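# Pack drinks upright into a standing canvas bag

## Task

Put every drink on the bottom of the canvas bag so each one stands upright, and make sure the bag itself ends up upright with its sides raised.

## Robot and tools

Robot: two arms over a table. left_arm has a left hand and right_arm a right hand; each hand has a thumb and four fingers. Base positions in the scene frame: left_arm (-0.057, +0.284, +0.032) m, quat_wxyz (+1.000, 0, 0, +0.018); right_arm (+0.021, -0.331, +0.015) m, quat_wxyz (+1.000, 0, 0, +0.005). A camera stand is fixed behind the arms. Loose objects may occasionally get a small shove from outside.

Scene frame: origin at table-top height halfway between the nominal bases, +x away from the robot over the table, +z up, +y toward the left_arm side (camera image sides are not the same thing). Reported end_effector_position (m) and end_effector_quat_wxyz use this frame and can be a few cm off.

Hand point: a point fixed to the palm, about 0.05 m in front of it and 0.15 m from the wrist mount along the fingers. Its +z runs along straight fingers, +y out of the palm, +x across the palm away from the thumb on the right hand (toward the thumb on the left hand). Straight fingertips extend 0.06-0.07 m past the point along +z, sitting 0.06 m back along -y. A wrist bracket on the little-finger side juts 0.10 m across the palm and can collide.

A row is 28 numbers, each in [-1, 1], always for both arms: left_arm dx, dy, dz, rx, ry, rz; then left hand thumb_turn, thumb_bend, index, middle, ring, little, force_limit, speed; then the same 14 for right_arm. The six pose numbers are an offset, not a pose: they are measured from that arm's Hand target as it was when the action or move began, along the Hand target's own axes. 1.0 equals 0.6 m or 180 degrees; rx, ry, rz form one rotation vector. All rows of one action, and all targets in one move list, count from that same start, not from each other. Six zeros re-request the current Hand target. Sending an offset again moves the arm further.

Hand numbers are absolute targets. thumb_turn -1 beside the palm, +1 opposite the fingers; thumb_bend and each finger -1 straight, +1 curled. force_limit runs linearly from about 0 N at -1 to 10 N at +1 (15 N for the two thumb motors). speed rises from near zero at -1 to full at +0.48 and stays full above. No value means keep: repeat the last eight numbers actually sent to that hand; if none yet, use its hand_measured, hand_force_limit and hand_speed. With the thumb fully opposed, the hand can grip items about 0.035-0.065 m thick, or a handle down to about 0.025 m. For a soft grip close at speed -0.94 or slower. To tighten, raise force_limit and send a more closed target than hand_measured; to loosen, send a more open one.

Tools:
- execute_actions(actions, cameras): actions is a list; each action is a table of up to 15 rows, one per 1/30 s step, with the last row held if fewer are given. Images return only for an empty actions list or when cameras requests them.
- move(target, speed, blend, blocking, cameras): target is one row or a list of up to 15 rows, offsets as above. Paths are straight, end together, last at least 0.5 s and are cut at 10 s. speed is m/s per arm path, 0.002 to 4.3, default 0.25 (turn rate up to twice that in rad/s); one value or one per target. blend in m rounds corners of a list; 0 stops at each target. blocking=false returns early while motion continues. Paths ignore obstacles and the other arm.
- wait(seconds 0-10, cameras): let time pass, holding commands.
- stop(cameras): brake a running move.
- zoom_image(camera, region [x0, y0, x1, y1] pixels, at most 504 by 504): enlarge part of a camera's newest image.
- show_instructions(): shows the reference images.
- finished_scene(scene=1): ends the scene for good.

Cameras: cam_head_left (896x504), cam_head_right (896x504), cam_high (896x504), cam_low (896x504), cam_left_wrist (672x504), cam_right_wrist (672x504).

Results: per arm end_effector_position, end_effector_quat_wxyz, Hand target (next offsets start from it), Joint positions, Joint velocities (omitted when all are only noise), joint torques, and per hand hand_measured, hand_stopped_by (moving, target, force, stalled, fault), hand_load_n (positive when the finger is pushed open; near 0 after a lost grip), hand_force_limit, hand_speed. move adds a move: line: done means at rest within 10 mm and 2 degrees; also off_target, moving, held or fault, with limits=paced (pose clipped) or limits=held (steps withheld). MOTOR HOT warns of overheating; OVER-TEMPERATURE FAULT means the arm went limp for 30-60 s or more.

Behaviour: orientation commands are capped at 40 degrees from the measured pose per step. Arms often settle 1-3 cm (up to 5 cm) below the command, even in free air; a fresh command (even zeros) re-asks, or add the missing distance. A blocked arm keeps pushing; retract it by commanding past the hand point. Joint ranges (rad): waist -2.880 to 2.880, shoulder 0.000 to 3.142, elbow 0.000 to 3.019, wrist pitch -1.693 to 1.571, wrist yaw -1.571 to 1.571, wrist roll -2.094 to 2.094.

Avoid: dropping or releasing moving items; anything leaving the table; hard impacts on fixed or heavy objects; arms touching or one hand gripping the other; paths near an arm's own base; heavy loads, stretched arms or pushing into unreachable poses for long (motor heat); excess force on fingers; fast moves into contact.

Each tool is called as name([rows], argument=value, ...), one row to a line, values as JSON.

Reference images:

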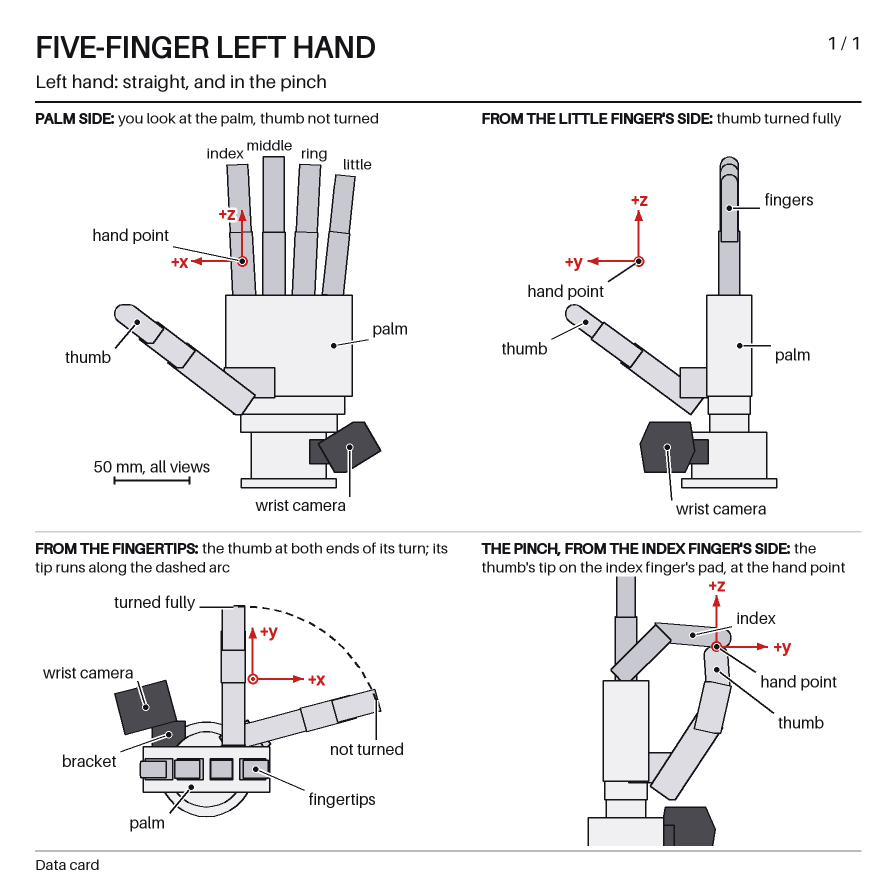

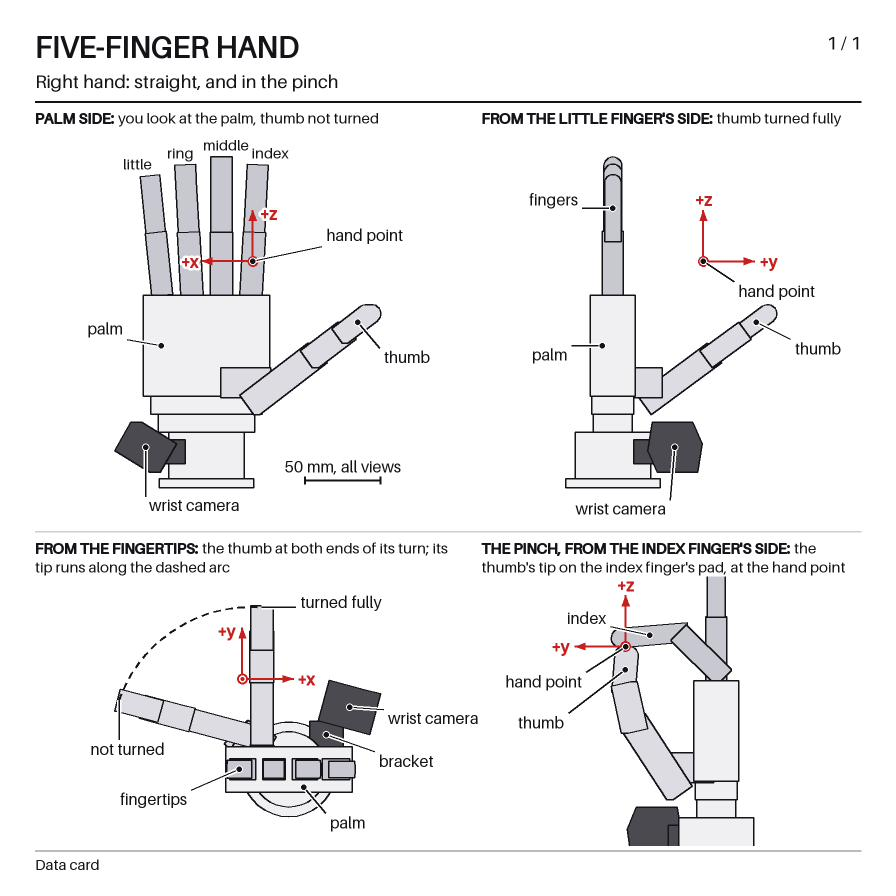

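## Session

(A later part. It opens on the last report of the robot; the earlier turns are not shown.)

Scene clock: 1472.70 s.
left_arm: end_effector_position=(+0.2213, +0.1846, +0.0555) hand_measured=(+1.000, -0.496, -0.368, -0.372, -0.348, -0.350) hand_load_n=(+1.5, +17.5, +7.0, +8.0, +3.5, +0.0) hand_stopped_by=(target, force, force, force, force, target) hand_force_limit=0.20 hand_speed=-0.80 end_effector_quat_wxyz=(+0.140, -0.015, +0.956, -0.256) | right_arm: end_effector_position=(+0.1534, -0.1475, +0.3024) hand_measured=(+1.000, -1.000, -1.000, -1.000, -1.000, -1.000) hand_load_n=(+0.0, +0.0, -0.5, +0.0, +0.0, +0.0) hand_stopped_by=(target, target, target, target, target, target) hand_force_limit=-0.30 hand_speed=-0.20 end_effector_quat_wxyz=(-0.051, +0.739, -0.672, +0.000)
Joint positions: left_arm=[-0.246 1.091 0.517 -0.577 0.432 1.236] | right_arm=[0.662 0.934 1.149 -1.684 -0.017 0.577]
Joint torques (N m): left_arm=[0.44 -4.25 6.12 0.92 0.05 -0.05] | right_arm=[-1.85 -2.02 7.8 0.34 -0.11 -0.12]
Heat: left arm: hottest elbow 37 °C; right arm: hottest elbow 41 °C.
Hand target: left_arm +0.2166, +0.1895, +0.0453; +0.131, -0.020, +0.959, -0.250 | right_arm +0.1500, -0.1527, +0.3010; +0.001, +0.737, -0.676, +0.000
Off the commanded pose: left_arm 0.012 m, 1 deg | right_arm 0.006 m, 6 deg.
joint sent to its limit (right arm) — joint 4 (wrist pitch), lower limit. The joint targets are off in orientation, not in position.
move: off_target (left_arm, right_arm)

move(target=[-0.0161, -0.0323, -0.056, 0, 0, 0, 1, -0.3, -0.2, -0.25, -0.25, -0.35, 0.2, -0.8, 0, 0, 0, 0, 0, 0, 1, -1, -1, -1, -1, -1, -0.3, -0.2], speed=0.05, cameras=["cam_left_wrist", "cam_head_left"])

Scene clock: 1474.57 s.
left_arm: end_effector_position=(+0.1947, +0.1913, +0.0627) hand_measured=(+1.000, -0.492, -0.366, -0.372, -0.348, -0.350) hand_load_n=(+0.0, +0.0, +0.0, +0.5, -0.5, +0.0) hand_stopped_by=(target, force, force, force, force, target) hand_force_limit=0.20 hand_speed=-0.80 end_effector_quat_wxyz=(+0.106, -0.022, +0.963, -0.246) | right_arm: end_effector_position=(+0.1534, -0.1475, +0.3024) hand_measured=(+1.000, -1.000, -1.000, -1.000, -1.000, -1.000) hand_load_n=(+0.0, +0.0, +0.0, +0.0, +0.0, +0.0) hand_stopped_by=(target, target, target, target, target, target) hand_force_limit=-0.30 hand_speed=-0.20 end_effector_quat_wxyz=(-0.051, +0.739, -0.672, +0.000)
Joint positions: left_arm=[-0.246 1.04 0.52 -0.706 0.427 1.24] | right_arm=[0.662 0.934 1.149 -1.684 -0.017 0.577]
Joint torques (N m): left_arm=[0.44 -5.89 10.73 0.13 0.23 -0.11] | right_arm=[-1.9 -2.08 7.82 0.34 -0.1 -0.12]
Heat: left arm: hottest elbow 37 °C; right arm: hottest elbow 41 °C.
Hand target: left_arm +0.2167, +0.1894, +0.0854; +0.131, -0.020, +0.959, -0.250 | right_arm +0.1500, -0.1527, +0.3010; +0.001, +0.737, -0.676, +0.000
Off the commanded pose: left_arm 0.031 m, 3 deg | right_arm 0.006 m, 6 deg.
joint sent to its limit (right arm) — joint 4 (wrist pitch), lower limit. The joint targets are off in orientation, not in position.
move: off_target (left_arm, right_arm)
Images, in order (width x height): cam_head_left 896x504, cam_left_wrist 672x504.

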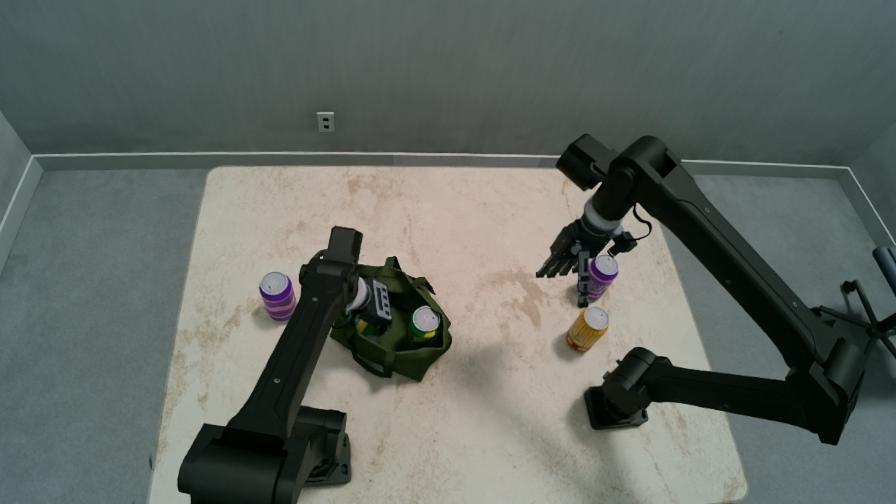

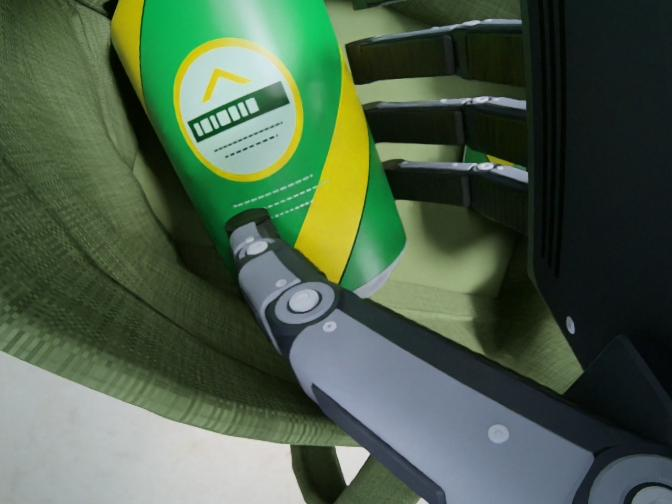

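move([
  [0, 0, 0, 0, 0, 0, 1, -1, -0.65, -0.65, -0.65, -0.65, 0.0, -0.2, 0, 0, 0, 0, 0, 0, 1, -1, -1, -1, -1, -1, -0.3, -0.2],
  [-0.0121, -0.0242, -0.042, 0, 0, 0, 1, -1, -0.65, -0.65, -0.65, -0.65, 0.0, -0.2, 0, 0, 0, 0, 0, 0, 1, -1, -1, -1, -1, -1, -0.3, -0.2],
], speed=0.05, cameras=["cam_left_wrist", "cam_high"])

zoom_image(camera="cam_high", region=[310, 115, 400, 205])

Scene clock: 1478.90 s.
left_arm: end_effector_position=(+0.1966, +0.1906, +0.0911) hand_measured=(+1.000, -0.998, -0.650, -0.650, -0.650, -0.650) hand_load_n=(-1.0, -1.0, +0.0, +0.0, +0.0, +0.0) hand_stopped_by=(target, target, target, target, target, target) hand_force_limit=0.00 hand_speed=-0.20 end_effector_quat_wxyz=(+0.106, -0.022, +0.963, -0.247) | right_arm: end_effector_position=(+0.1534, -0.1475, +0.3024) hand_measured=(+1.000, -1.000, -1.000, -1.000, -1.000, -1.000) hand_load_n=(+0.0, +0.0, +0.0, +0.0, +0.0, +0.0) hand_stopped_by=(target, target, target, target, target, target) hand_force_limit=-0.30 hand_speed=-0.20 end_effector_quat_wxyz=(-0.051, +0.739, -0.672, +0.000)
Joint positions: left_arm=[-0.246 0.996 0.578 -0.806 0.429 1.24] | right_arm=[0.662 0.934 1.149 -1.684 -0.017 0.577]
Joint torques (N m): left_arm=[0.38 -5.89 11.18 -0.42 0.15 -0.11] | right_arm=[-1.79 -2.02 7.8 0.34 -0.11 -0.12]
Heat: left arm: hottest elbow 38 °C; right arm: hottest elbow 41 °C.
Hand target: left_arm +0.2167, +0.1895, +0.1153; +0.131, -0.020, +0.959, -0.250 | right_arm +0.1500, -0.1527, +0.3010; +0.001, +0.737, -0.676, +0.000
Off the commanded pose: left_arm 0.032 m, 3 deg | right_arm 0.006 m, 6 deg.
joint sent to its limit (right arm) — joint 4 (wrist pitch), lower limit. The joint targets are off in orientation, not in position.
move: off_target (left_arm, right_arm)
Images, in order (width x height): cam_high 896x504, cam_left_wrist 672x504.

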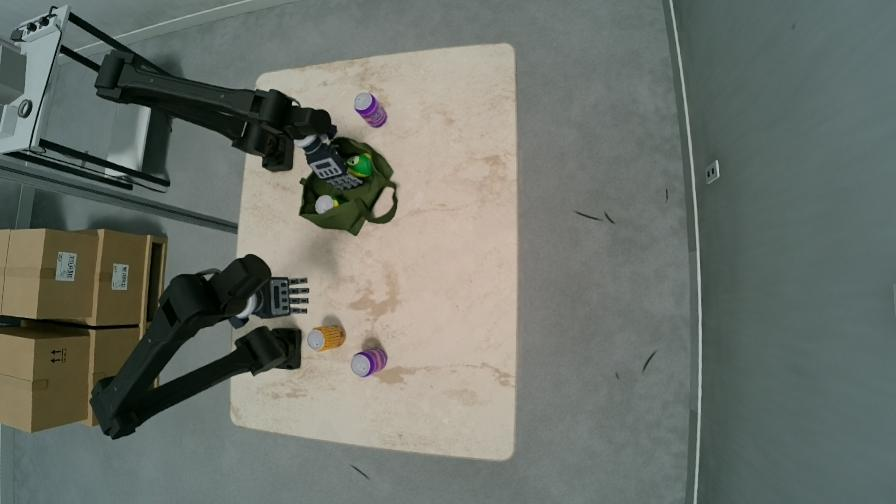

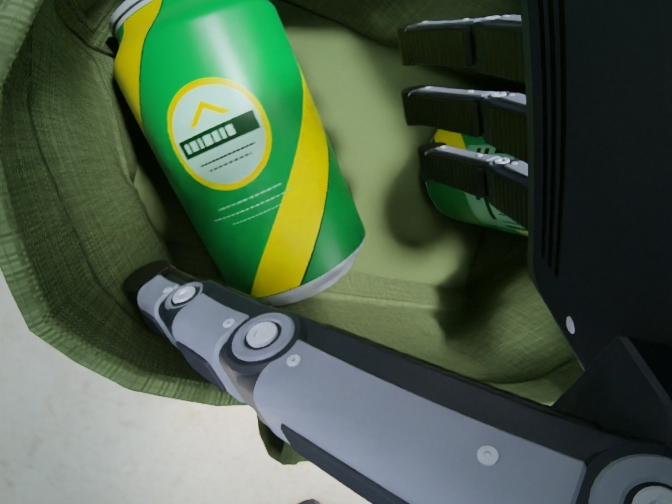

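Scaled by 5.600 from the camera's 896x504 image, which has a finer 1280x720 frame.

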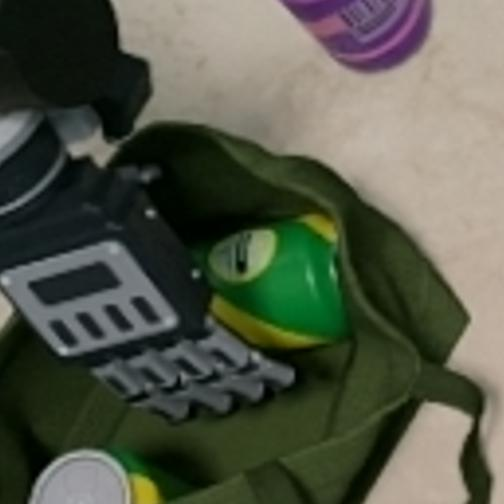

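move(target=[0.0313, 0.0372, 0.0495, 0, 0, 0, 1, -1, -0.65, -0.65, -0.65, -0.65, 0.0, -0.2, 0, 0, 0, 0, 0, 0, 1, -1, -1, -1, -1, -1, -0.3, -0.2], speed=0.06, cameras=["cam_left_wrist"])

Scene clock: 1481.83 s.
left_arm: end_effector_position=(+0.2038, +0.1902, +0.0785) hand_measured=(+1.000, -0.998, -0.650, -0.650, -0.650, -0.650) hand_load_n=(+0.5, -0.5, +0.0, +0.0, +0.0, +0.0) hand_stopped_by=(target, target, target, target, target, target) hand_force_limit=0.00 hand_speed=-0.20 end_effector_quat_wxyz=(+0.127, -0.019, +0.959, -0.251) | right_arm: end_effector_position=(+0.1534, -0.1475, +0.3024) hand_measured=(+1.000, -1.000, -1.000, -1.000, -1.000, -1.000) hand_load_n=(+0.0, +0.0, +0.0, +0.0, +0.0, +0.0) hand_stopped_by=(target, target, target, target, target, target) hand_force_limit=-0.30 hand_speed=-0.20 end_effector_quat_wxyz=(-0.051, +0.739, -0.672, +0.000)
Joint positions: left_arm=[-0.242 1.004 0.539 -0.716 0.429 1.24] | right_arm=[0.662 0.934 1.149 -1.684 -0.017 0.577]
Joint torques (N m): left_arm=[0.62 -4.19 7.04 1.29 0.28 -0.03] | right_arm=[-1.85 -2.02 7.8 0.34 -0.1 -0.12]
Heat: left arm: hottest elbow 38 °C; right arm: hottest elbow 41 °C.
Hand target: left_arm +0.2070, +0.1930, +0.0750; +0.131, -0.020, +0.959, -0.250 | right_arm +0.1500, -0.1527, +0.3010; +0.001, +0.737, -0.676, +0.000
Off the commanded pose: left_arm 0.005 m, 0 deg | right_arm 0.006 m, 6 deg.
joint sent to its limit (right arm) — joint 4 (wrist pitch), lower limit. The joint targets are off in orientation, not in position.
move: off_target (right_arm)
Images, in order (width x height): cam_left_wrist 672x504.

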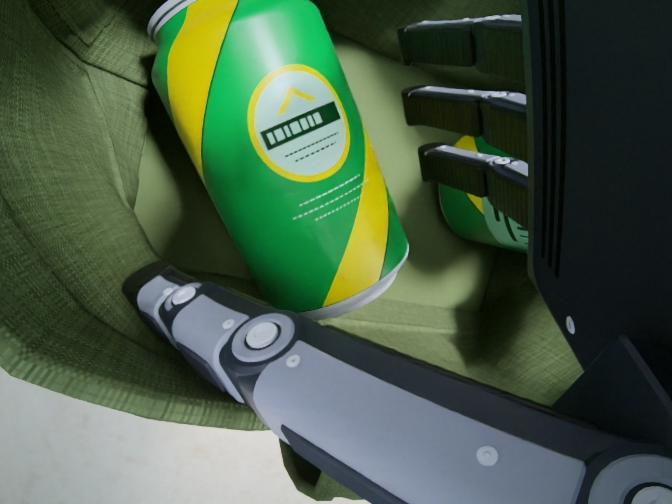

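wait(seconds=0, cameras=["cam_high", "cam_left_wrist"])

zoom_image(camera="cam_high", region=[310, 115, 400, 205])

Scene clock: 1482.73 s.
left_arm: end_effector_position=(+0.2038, +0.1902, +0.0785) hand_measured=(+1.000, -0.998, -0.650, -0.650, -0.650, -0.650) hand_load_n=(+0.5, -0.5, +0.0, +0.0, +0.0, +0.0) hand_stopped_by=(target, target, target, target, target, target) hand_force_limit=0.00 hand_speed=-0.20 end_effector_quat_wxyz=(+0.127, -0.019, +0.959, -0.251) | right_arm: end_effector_position=(+0.1534, -0.1475, +0.3024) hand_measured=(+1.000, -1.000, -1.000, -1.000, -1.000, -1.000) hand_load_n=(+0.0, +0.0, +0.0, +0.0, +0.0, +0.0) hand_stopped_by=(target, target, target, target, target, target) hand_force_limit=-0.30 hand_speed=-0.20 end_effector_quat_wxyz=(-0.051, +0.739, -0.672, +0.000)
Joint positions: left_arm=[-0.242 1.004 0.539 -0.716 0.429 1.24] | right_arm=[0.662 0.934 1.149 -1.684 -0.017 0.577]
Joint torques (N m): left_arm=[0.62 -4.19 7.05 1.31 0.28 -0.03] | right_arm=[-1.9 -2.08 7.8 0.34 -0.11 -0.12]
Heat: left arm: hottest elbow 38 °C; right arm: hottest elbow 41 °C.
Hand target: left_arm +0.2070, +0.1930, +0.0750; +0.131, -0.020, +0.959, -0.250 | right_arm +0.1500, -0.1527, +0.3010; +0.001, +0.737, -0.676, +0.000
Off the commanded pose: left_arm 0.005 m, 0 deg | right_arm 0.006 m, 6 deg.
Images, in order (width x height): cam_high 896x504, cam_left_wrist 672x504.

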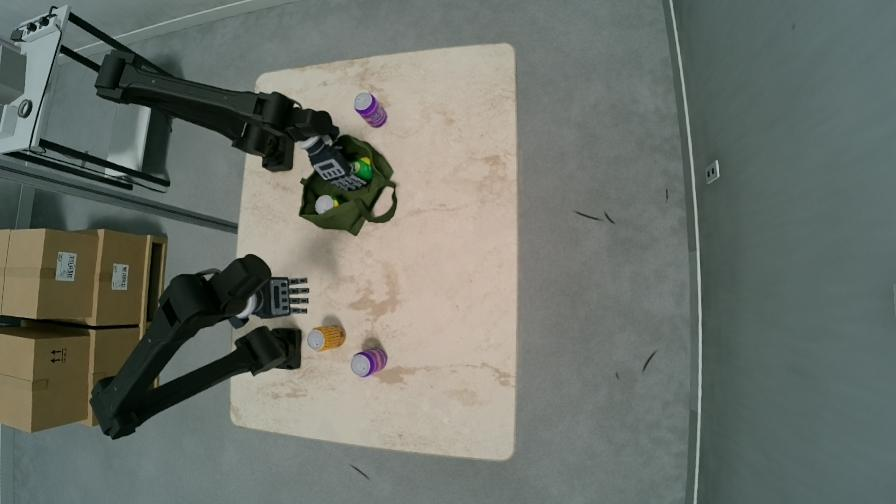

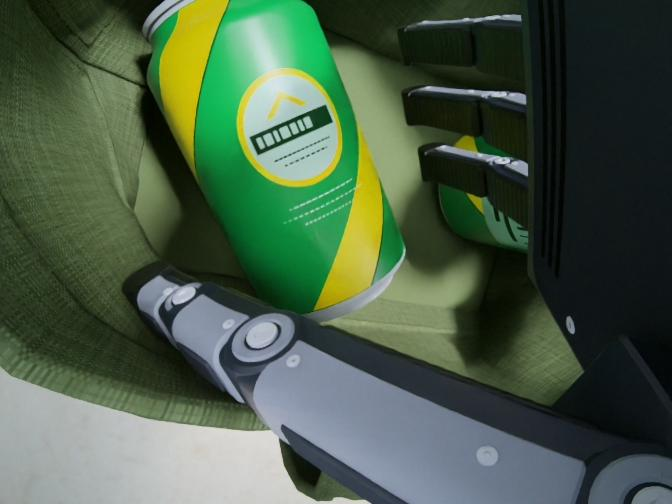

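Scaled by 5.600 from the camera's 896x504 image, which has a finer 1280x720 frame.

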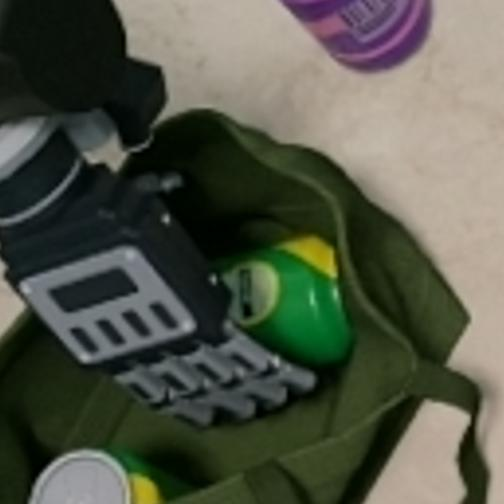

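move(target=[0.011, 0.0218, 0.0378, 0, 0, 0, 1, -1, -0.6, -0.6, -0.6, -0.6, 0.0, -0.2, 0, 0, 0, 0, 0, 0, 1, -1, -1, -1, -1, -1, -0.3, -0.2], speed=0.08, cameras=["cam_left_wrist"])

Scene clock: 1484.27 s.
left_arm: end_effector_position=(+0.2057, +0.1894, +0.0547) hand_measured=(+1.000, -0.998, -0.600, -0.600, -0.600, -0.600) hand_load_n=(+0.5, +0.0, +0.0, +0.0, +0.0, +0.0) hand_stopped_by=(target, target, target, target, target, target) hand_force_limit=0.00 hand_speed=-0.20 end_effector_quat_wxyz=(+0.131, -0.018, +0.958, -0.253) | right_arm: end_effector_position=(+0.1534, -0.1475, +0.3024) hand_measured=(+1.000, -1.000, -1.000, -1.000, -1.000, -1.000) hand_load_n=(+0.0, -0.5, +0.0, +0.0, +0.0, +0.0) hand_stopped_by=(target, target, target, target, target, target) hand_force_limit=-0.30 hand_speed=-0.20 end_effector_quat_wxyz=(-0.051, +0.739, -0.672, +0.000)
Joint positions: left_arm=[-0.242 1.051 0.493 -0.614 0.431 1.24] | right_arm=[0.662 0.934 1.149 -1.684 -0.017 0.577]
Joint torques (N m): left_arm=[0.56 -4.13 6.52 1.32 0.16 -0.03] | right_arm=[-1.85 -2.08 7.8 0.34 -0.11 -0.13]
Heat: left arm: hottest elbow 38 °C; right arm: hottest elbow 41 °C.
Hand target: left_arm +0.2068, +0.1930, +0.0479; +0.131, -0.020, +0.959, -0.250 | right_arm +0.1500, -0.1527, +0.3010; +0.001, +0.737, -0.676, +0.000
Off the commanded pose: left_arm 0.008 m, 0 deg | right_arm 0.006 m, 6 deg.
joint sent to its limit (right arm) — joint 4 (wrist pitch), lower limit. The joint targets are off in orientation, not in position.
move: off_target (right_arm)
Images, in order (width x height): cam_left_wrist 672x504.

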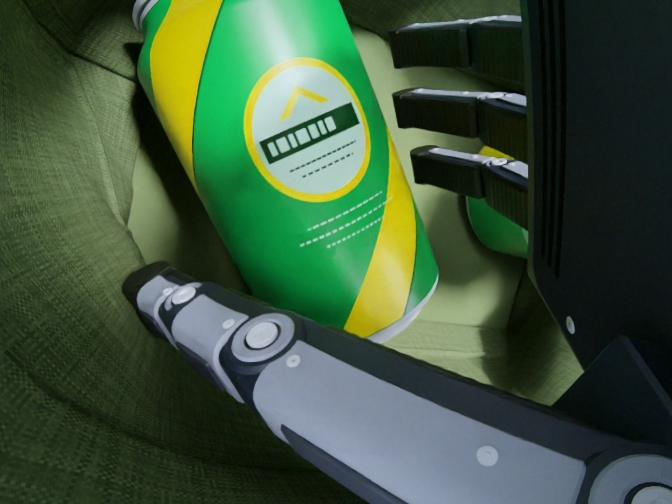

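move([
  [-0.0129, 0.0004, 0.0035, 0, 0, 0, 1, -1, -0.6, -0.6, -0.6, -0.6, 0.0, -0.2, 0, 0, 0, 0, 0, 0, 1, -1, -1, -1, -1, -1, -0.3, -0.2],
  [-0.0129, 0.0004, 0.0035, 0, 0, 0, 1, -0.3, -0.42, -0.42, -0.42, -0.5, -0.3, -0.6, 0, 0, 0, 0, 0, 0, 1, -1, -1, -1, -1, -1, -0.3, -0.2],
], speed=0.08, cameras=["cam_left_wrist"])

Scene clock: 1497.20 s.
left_arm: end_effector_position=(+0.2075, +0.1893, +0.0495) hand_measured=(+1.000, -0.532, -0.420, -0.420, -0.420, -0.500) hand_load_n=(+0.0, +7.5, +3.5, +2.5, +0.0, +1.0) hand_stopped_by=(target, force, target, target, target, target) hand_force_limit=-0.30 hand_speed=-0.60 end_effector_quat_wxyz=(+0.127, -0.016, +0.958, -0.255) | right_arm: end_effector_position=(+0.1534, -0.1475, +0.3024) hand_measured=(+1.000, -1.000, -1.000, -1.000, -1.000, -1.000) hand_load_n=(+0.0, +0.0, +0.0, +0.0, +0.0, +0.0) hand_stopped_by=(target, target, target, target, target, target) hand_force_limit=-0.30 hand_speed=-0.20 end_effector_quat_wxyz=(-0.051, +0.739, -0.672, +0.000)
Joint positions: left_arm=[-0.237 1.075 0.493 -0.6 0.439 1.249] | right_arm=[0.662 0.934 1.149 -1.684 -0.017 0.577]
Joint torques (N m): left_arm=[0.62 -3.66 7.65 1.11 -0.05 -0.05] | right_arm=[-1.9 -2.08 7.82 0.35 -0.11 -0.13]
Heat: left arm: hottest elbow 38 °C; right arm: hottest elbow 41 °C.
Hand target: left_arm +0.2148, +0.1930, +0.0479; +0.131, -0.020, +0.959, -0.250 | right_arm +0.1500, -0.1527, +0.3010; +0.001, +0.737, -0.676, +0.000
Off the commanded pose: left_arm 0.008 m, 1 deg | right_arm 0.006 m, 6 deg.
joint sent to its limit (right arm) — joint 4 (wrist pitch), lower limit. The joint targets are off in orientation, not in position.
move: off_target (right_arm)
Images, in order (width x height): cam_left_wrist 672x504.

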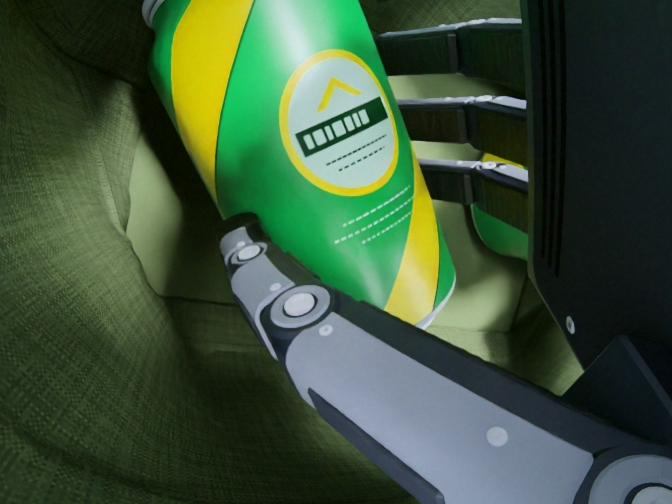

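move(target=[0, 0, 0, 0, 0, 0, 1, -0.3, -0.25, -0.25, -0.28, -0.4, 0.1, -0.8, 0, 0, 0, 0, 0, 0, 1, -1, -1, -1, -1, -1, -0.3, -0.2], speed=0.05, cameras=["cam_left_wrist"])

Scene clock: 1498.53 s.
left_arm: end_effector_position=(+0.2074, +0.1891, +0.0493) hand_measured=(+1.000, -0.532, -0.406, -0.406, -0.386, -0.400) hand_load_n=(+3.5, +13.5, +4.5, +3.0, +8.0, +0.5) hand_stopped_by=(target, force, force, force, force, target) hand_force_limit=0.10 hand_speed=-0.80 end_effector_quat_wxyz=(+0.127, -0.016, +0.958, -0.255) | right_arm: end_effector_position=(+0.1534, -0.1475, +0.3024) hand_measured=(+1.000, -1.000, -1.000, -1.000, -1.000, -1.000) hand_load_n=(+0.0, +0.0, +0.0, +0.0, +0.0, +0.0) hand_stopped_by=(target, target, target, target, target, target) hand_force_limit=-0.30 hand_speed=-0.20 end_effector_quat_wxyz=(-0.051, +0.739, -0.672, +0.000)
Joint positions: left_arm=[-0.237 1.077 0.493 -0.599 0.44 1.249] | right_arm=[0.662 0.934 1.149 -1.684 -0.017 0.577]
Joint torques (N m): left_arm=[0.73 -3.84 7.64 1.06 -0.11 -0.05] | right_arm=[-1.9 -2.14 7.82 0.34 -0.1 -0.12]
Heat: left arm: hottest elbow 38 °C; right arm: hottest elbow 41 °C.
Hand target: left_arm +0.2148, +0.1930, +0.0479; +0.131, -0.020, +0.959, -0.250 | right_arm +0.1500, -0.1527, +0.3010; +0.001, +0.737, -0.676, +0.000
Off the commanded pose: left_arm 0.009 m, 1 deg | right_arm 0.006 m, 6 deg.
joint sent to its limit (right arm) — joint 4 (wrist pitch), lower limit. The joint targets are off in orientation, not in position.
move: off_target (right_arm)
Images, in order (width x height): cam_left_wrist 672x504.

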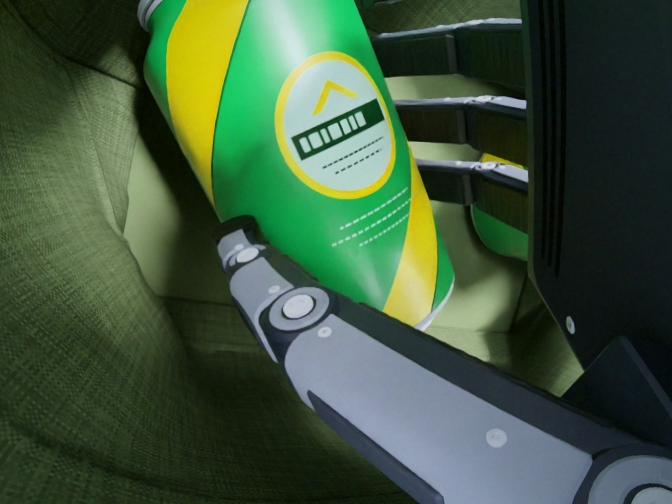

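move(target=[0, 0, 0, 0, 0, 0, 1, -0.3, -0.27, -0.27, -0.28, -0.4, 0.3, -0.8, 0, 0, 0, 0, 0, 0, 1, -1, -1, -1, -1, -1, -0.3, -0.2], speed=0.05)

Scene clock: 1499.37 s.
left_arm: end_effector_position=(+0.2076, +0.1889, +0.0492) hand_measured=(+1.000, -0.534, -0.390, -0.392, -0.386, -0.400) hand_load_n=(+2.5, +18.0, +8.0, +7.5, +3.0, +0.0) hand_stopped_by=(target, force, force, force, force, target) hand_force_limit=0.30 hand_speed=-0.80 end_effector_quat_wxyz=(+0.127, -0.016, +0.958, -0.256) | right_arm: end_effector_position=(+0.1534, -0.1475, +0.3024) hand_measured=(+1.000, -1.000, -1.000, -1.000, -1.000, -1.000) hand_load_n=(+0.0, -0.5, +0.0, +0.0, +0.0, +0.0) hand_stopped_by=(target, target, target, target, target, target) hand_force_limit=-0.30 hand_speed=-0.20 end_effector_quat_wxyz=(-0.051, +0.739, -0.672, +0.000)
Joint positions: left_arm=[-0.237 1.077 0.493 -0.598 0.441 1.249] | right_arm=[0.662 0.934 1.149 -1.684 -0.017 0.577]
Joint torques (N m): left_arm=[0.67 -3.84 7.64 1.02 -0.14 -0.05] | right_arm=[-1.85 -1.96 7.8 0.32 -0.11 -0.13]
Heat: left arm: hottest elbow 38 °C; right arm: hottest elbow 41 °C.
Hand target: left_arm +0.2148, +0.1930, +0.0479; +0.131, -0.020, +0.959, -0.250 | right_arm +0.1500, -0.1527, +0.3010; +0.001, +0.737, -0.676, +0.000
Off the commanded pose: left_arm 0.008 m, 1 deg | right_arm 0.006 m, 6 deg.
joint sent to its limit (right arm) — joint 4 (wrist pitch), lower limit. The joint targets are off in orientation, not in position.
move: off_target (right_arm)

move([
  [-0.0348, -0.0278, -0.0295, 0, 0, 0, 1, -0.3, -0.27, -0.27, -0.28, -0.4, 0.3, -0.8, 0, 0, 0, 0, 0, 0, 1, -1, -1, -1, -1, -1, -0.3, -0.2],
  [-0.0767, -0.102, -0.157, 0, 0, 0, 1, -0.3, -0.27, -0.27, -0.28, -0.4, 0.3, -0.8, 0, 0, 0, 0, 0, 0, 1, -1, -1, -1, -1, -1, -0.3, -0.2],
], speed=0.05, blend=[0.01, 0], cameras=["cam_left_wrist", "cam_head_left", "cam_high"])

Scene clock: 1503.40 s.
left_arm: end_effector_position=(+0.2031, +0.1924, +0.1288) hand_measured=(+1.000, -0.534, -0.390, -0.392, -0.386, -0.400) hand_load_n=(+2.5, +17.5, +8.0, +7.5, +4.0, +0.0) hand_stopped_by=(target, force, force, force, force, target) hand_force_limit=0.30 hand_speed=-0.80 end_effector_quat_wxyz=(+0.086, -0.027, +0.967, -0.240) | right_arm: end_effector_position=(+0.1534, -0.1475, +0.3024) hand_measured=(+1.000, -1.000, -1.000, -1.000, -1.000, -1.000) hand_load_n=(+0.0, -0.5, +0.0, +0.0, +0.0, +0.0) hand_stopped_by=(target, target, target, target, target, target) hand_force_limit=-0.30 hand_speed=-0.20 end_effector_quat_wxyz=(-0.051, +0.739, -0.672, +0.000)
Joint positions: left_arm=[-0.237 1.007 0.695 -0.962 0.427 1.249] | right_arm=[0.662 0.934 1.149 -1.684 -0.017 0.577]
Joint torques (N m): left_arm=[0.44 -7.41 13.11 0.12 0.38 -0.1] | right_arm=[-1.9 -2.08 7.82 0.32 -0.11 -0.12]
Heat: left arm: hottest elbow 38 °C; right arm: hottest elbow 41 °C.
Hand target: left_arm +0.2330, +0.1889, +0.1680; +0.131, -0.020, +0.959, -0.250 | right_arm +0.1500, -0.1527, +0.3010; +0.001, +0.737, -0.676, +0.000
Off the commanded pose: left_arm 0.049 m, 5 deg | right_arm 0.006 m, 6 deg.
joint sent to its limit (right arm) — joint 4 (wrist pitch), lower limit. The joint targets are off in orientation, not in position.
move: off_target (left_arm, right_arm)
Images, in order (width x height): cam_head_left 896x504, cam_high 896x504, cam_left_wrist 672x504.

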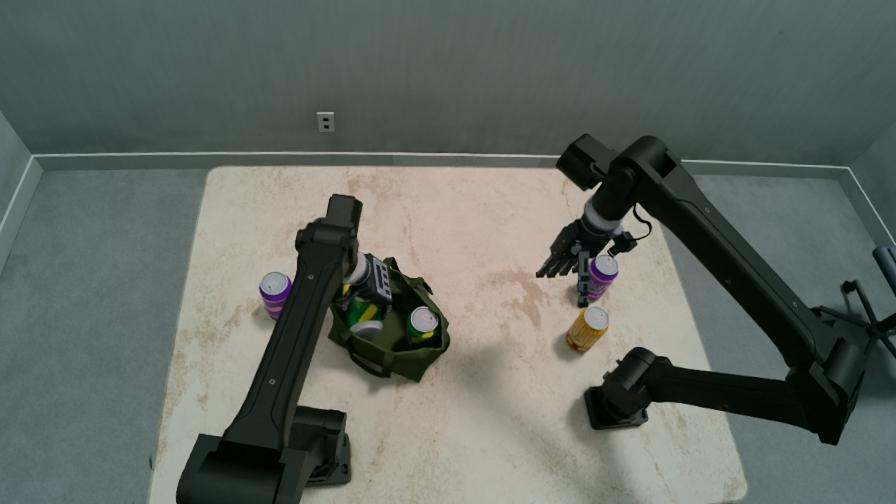

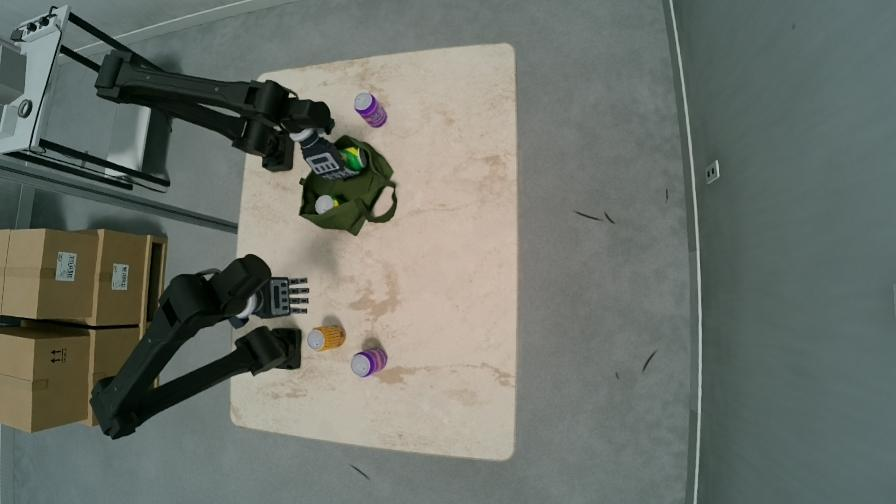

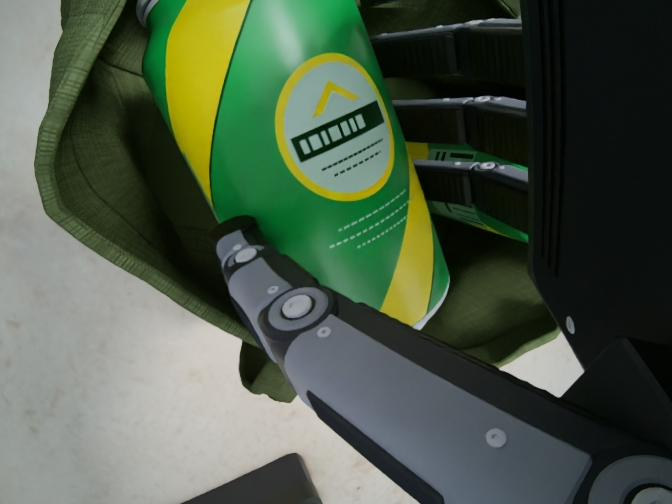

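move(target=[-0.0605, -0.1213, -0.21, 0, 0, 0, 1, -0.3, -0.27, -0.27, -0.28, -0.4, 0.3, -0.8, 0, 0, 0, 0, 0, 0, 1, -1, -1, -1, -1, -1, -0.3, -0.2], speed=0.1, cameras=["cam_left_wrist", "cam_head_left", "cam_low"])

Scene clock: 1510.47 s.
left_arm: end_effector_position=(+0.2154, +0.1902, +0.2808) hand_measured=(+1.000, -0.534, -0.390, -0.392, -0.386, -0.400) hand_load_n=(+2.5, +18.0, +7.5, +7.0, +4.0, +0.0) hand_stopped_by=(target, force, force, force, force, target) hand_force_limit=0.30 hand_speed=-0.80 end_effector_quat_wxyz=(+0.092, -0.026, +0.966, -0.241) | right_arm: end_effector_position=(+0.1534, -0.1475, +0.3024) hand_measured=(+1.000, -1.000, -1.000, -1.000, -1.000, -1.000) hand_load_n=(+0.0, -0.5, +0.0, +0.0, +0.0, +0.0) hand_stopped_by=(target, target, target, target, target, target) hand_force_limit=-0.30 hand_speed=-0.20 end_effector_quat_wxyz=(-0.051, +0.739, -0.672, +0.000)
Joint positions: left_arm=[-0.237 0.985 1.084 -1.359 0.426 1.249] | right_arm=[0.662 0.934 1.149 -1.684 -0.017 0.577]
Joint torques (N m): left_arm=[0.44 -6.01 13.6 0.14 0.43 -0.1] | right_arm=[-1.85 -2.02 7.82 0.34 -0.11 -0.12]
Heat: left arm: hottest elbow 40 °C; right arm: hottest elbow 41 °C.
Hand target: left_arm +0.2332, +0.1888, +0.3179; +0.131, -0.020, +0.959, -0.250 | right_arm +0.1500, -0.1527, +0.3010; +0.001, +0.737, -0.676, +0.000
Off the commanded pose: left_arm 0.041 m, 5 deg | right_arm 0.006 m, 6 deg.
joint sent to its limit (right arm) — joint 4 (wrist pitch), lower limit. The joint targets are off in orientation, not in position.
move: off_target (left_arm, right_arm)
Images, in order (width x height): cam_head_left 896x504, cam_low 896x504, cam_left_wrist 672x504.

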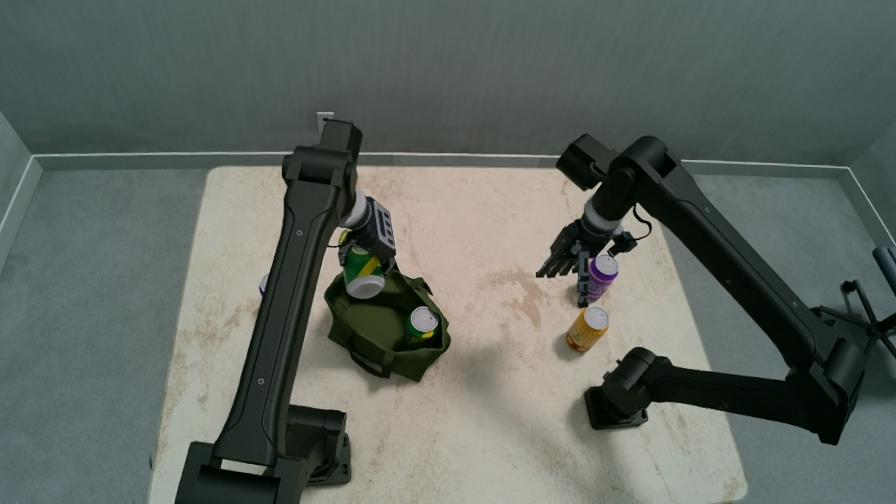

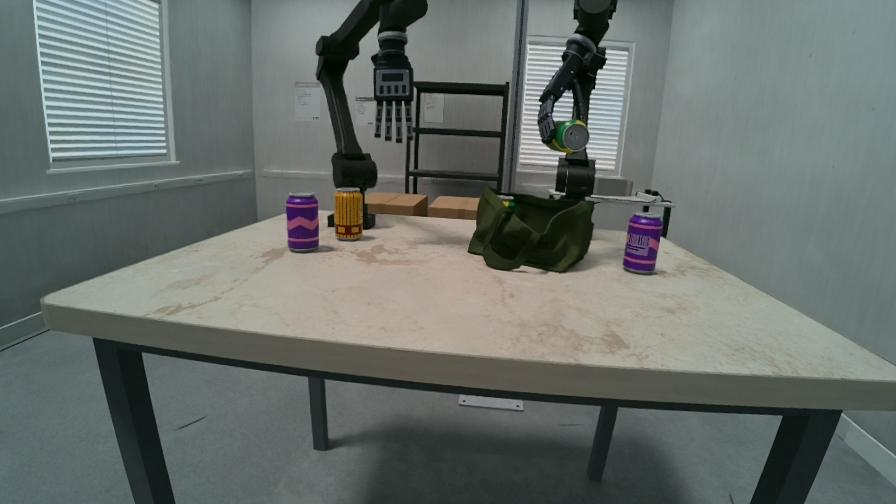

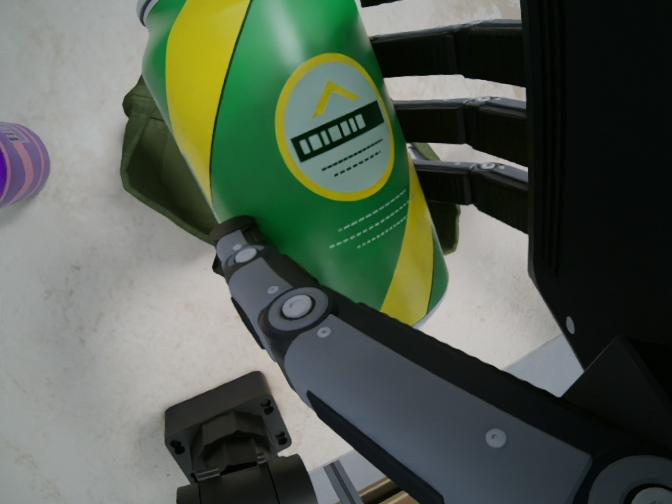

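zoom_image(camera="cam_low", region=[520, 80, 620, 180])

zoom_image(camera="cam_head_left", region=[320, 180, 440, 310])

Scaled by 5.040 from the camera's 896x504 image, which has a finer 1280x720 frame.

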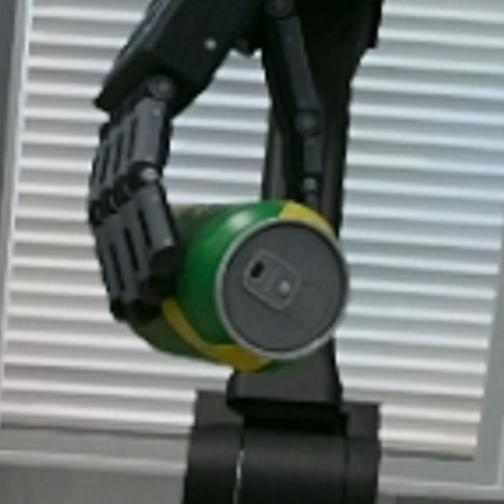

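Scaled by 3.877 from the camera's 896x504 image, which has a finer 1280x720 frame.

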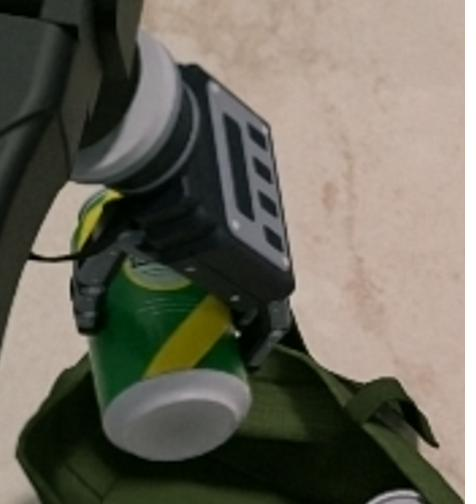

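move(target=[0, 0, 0, 0, 0, 0, 1, -0.3, -0.27, -0.27, -0.28, -0.4, 0.3, -0.8, 0.3955, -0.1832, 0, 0, 0, 0, 1, -1, -1, -1, -1, -1, -0.3, -0.2], speed=0.25, cameras=["cam_high"])

Scene clock: 1527.77 s.
left_arm: end_effector_position=(+0.2154, +0.1902, +0.2808) hand_measured=(+1.000, -0.534, -0.390, -0.392, -0.386, -0.400) hand_load_n=(+2.5, +17.5, +8.0, +7.5, +4.0, +0.0) hand_stopped_by=(target, force, force, force, force, target) hand_force_limit=0.30 hand_speed=-0.80 end_effector_quat_wxyz=(+0.092, -0.026, +0.966, -0.241) | right_arm: end_effector_position=(+0.2666, -0.3742, +0.2851) hand_measured=(+1.000, -1.000, -1.000, -1.000, -1.000, -1.000) hand_load_n=(+0.0, +0.0, +0.0, +0.0, +0.0, +0.0) hand_stopped_by=(target, target, target, target, target, target) hand_force_limit=-0.30 hand_speed=-0.20 end_effector_quat_wxyz=(+0.012, +0.737, -0.676, -0.016)
Joint positions: left_arm=[-0.237 0.985 1.084 -1.359 0.426 1.249] | right_arm=[-0.223 1.194 1.267 -1.684 0.005 -0.301]
Joint torques (N m): left_arm=[0.5 -6.07 13.61 0.16 0.43 -0.1] | right_arm=[-1.85 -4.31 13.22 0.17 -0.06 -0.11]
Heat: left arm: hottest elbow 42 °C; right arm: hottest elbow 41 °C.
Hand target: left_arm +0.2332, +0.1888, +0.3179; +0.131, -0.020, +0.959, -0.250 | right_arm +0.2800, -0.3796, +0.3007; +0.001, +0.737, -0.676, -0.001
Off the commanded pose: left_arm 0.041 m, 5 deg | right_arm 0.021 m, 2 deg.
move: off_target (left_arm, right_arm)
Images, in order (width x height): cam_high 896x504.

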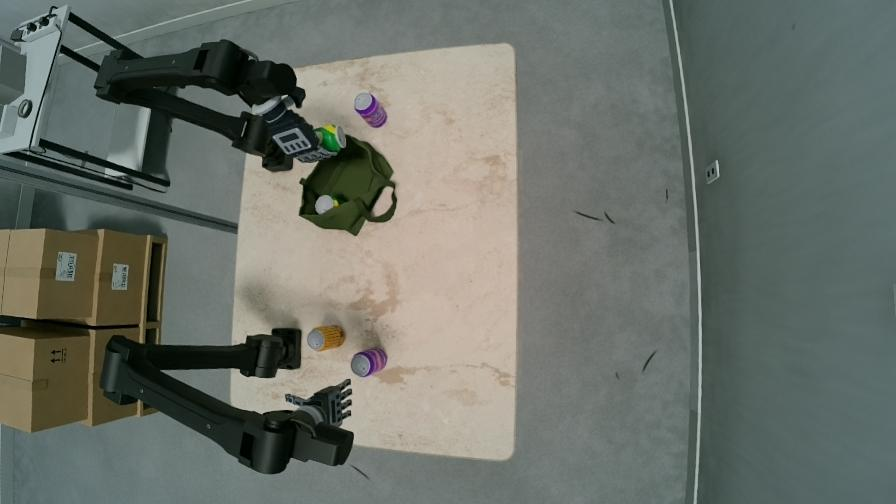

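move(target=[-0.0047, -0.2384, 0.1885, 0.0511, -0.1614, 0.1657, 1, -0.3, -0.27, -0.27, -0.28, -0.4, 0.3, -0.8, 0, 0, 0, 0, 0, 0, 1, -1, -1, -1, -1, -1, -0.3, -0.2], speed=0.15, cameras=["cam_head_left", "cam_low", "cam_left_wrist"])

Scene clock: 1533.97 s.
left_arm: end_effector_position=(+0.2525, +0.0200, +0.2677) hand_measured=(+1.000, -0.534, -0.390, -0.392, -0.386, -0.400) hand_load_n=(+2.5, +16.5, +9.0, +7.0, +1.0, +0.0) hand_stopped_by=(target, force, force, force, force, target) hand_force_limit=0.30 hand_speed=-0.80 end_effector_quat_wxyz=(+0.394, +0.163, +0.867, -0.257) | right_arm: end_effector_position=(+0.2666, -0.3742, +0.2851) hand_measured=(+1.000, -1.000, -1.000, -1.000, -1.000, -1.000) hand_load_n=(+0.0, -0.5, +0.0, +0.0, +0.0, +0.0) hand_stopped_by=(target, target, target, target, target, target) hand_force_limit=-0.30 hand_speed=-0.20 end_effector_quat_wxyz=(+0.012, +0.737, -0.676, -0.016)
Joint positions: left_arm=[-0.872 0.88 0.783 -0.495 -0.059 1.139] | right_arm=[-0.223 1.194 1.267 -1.684 0.005 -0.301]
Joint torques (N m): left_arm=[-0.73 -6.07 10.02 3.47 -0.32 0.23] | right_arm=[-1.79 -4.31 13.24 0.18 -0.06 -0.13]
Heat: left arm: hottest elbow 42 °C; right arm: hottest elbow 41 °C.
Hand target: left_arm +0.2616, +0.0104, +0.2927; +0.425, +0.174, +0.847, -0.270 | right_arm +0.2800, -0.3796, +0.3007; +0.001, +0.737, -0.676, +0.000
Off the commanded pose: left_arm 0.028 m, 5 deg | right_arm 0.021 m, 2 deg.
move: off_target (left_arm, right_arm)
Images, in order (width x height): cam_head_left 896x504, cam_low 896x504, cam_left_wrist 672x504.

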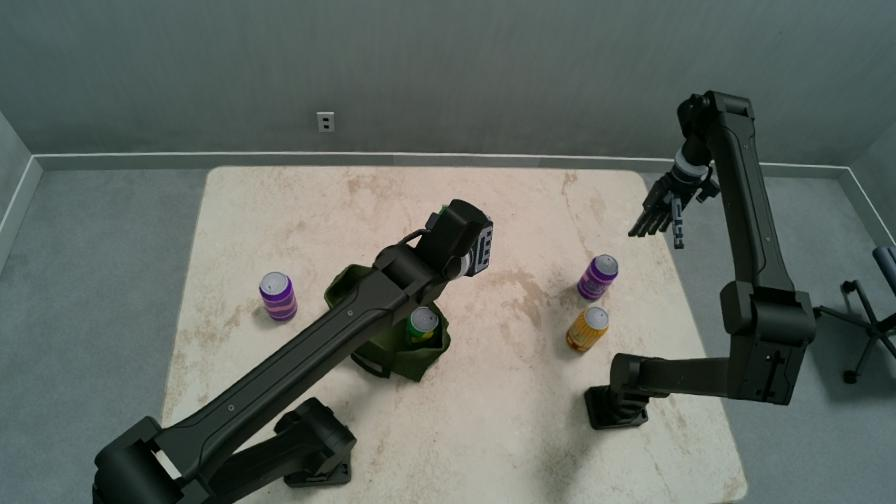

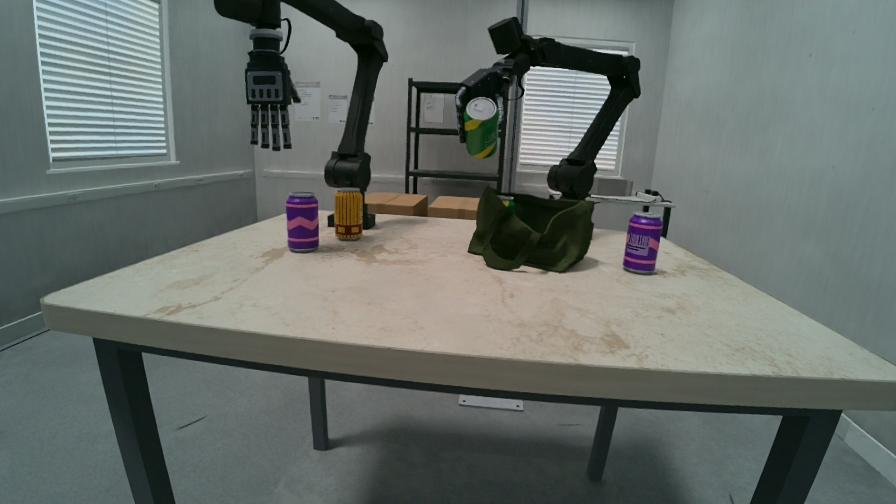

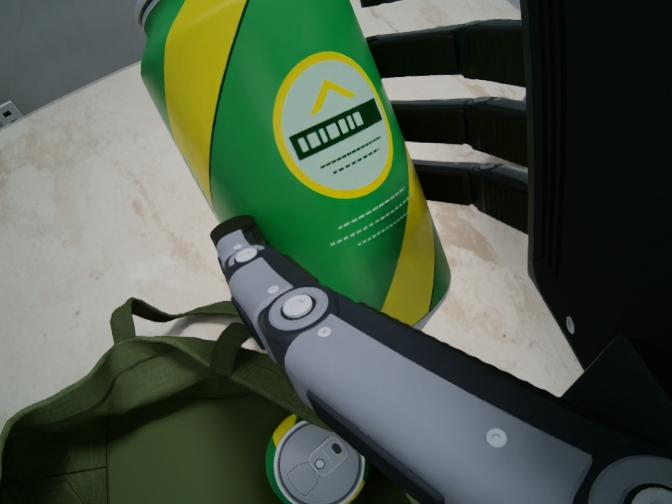

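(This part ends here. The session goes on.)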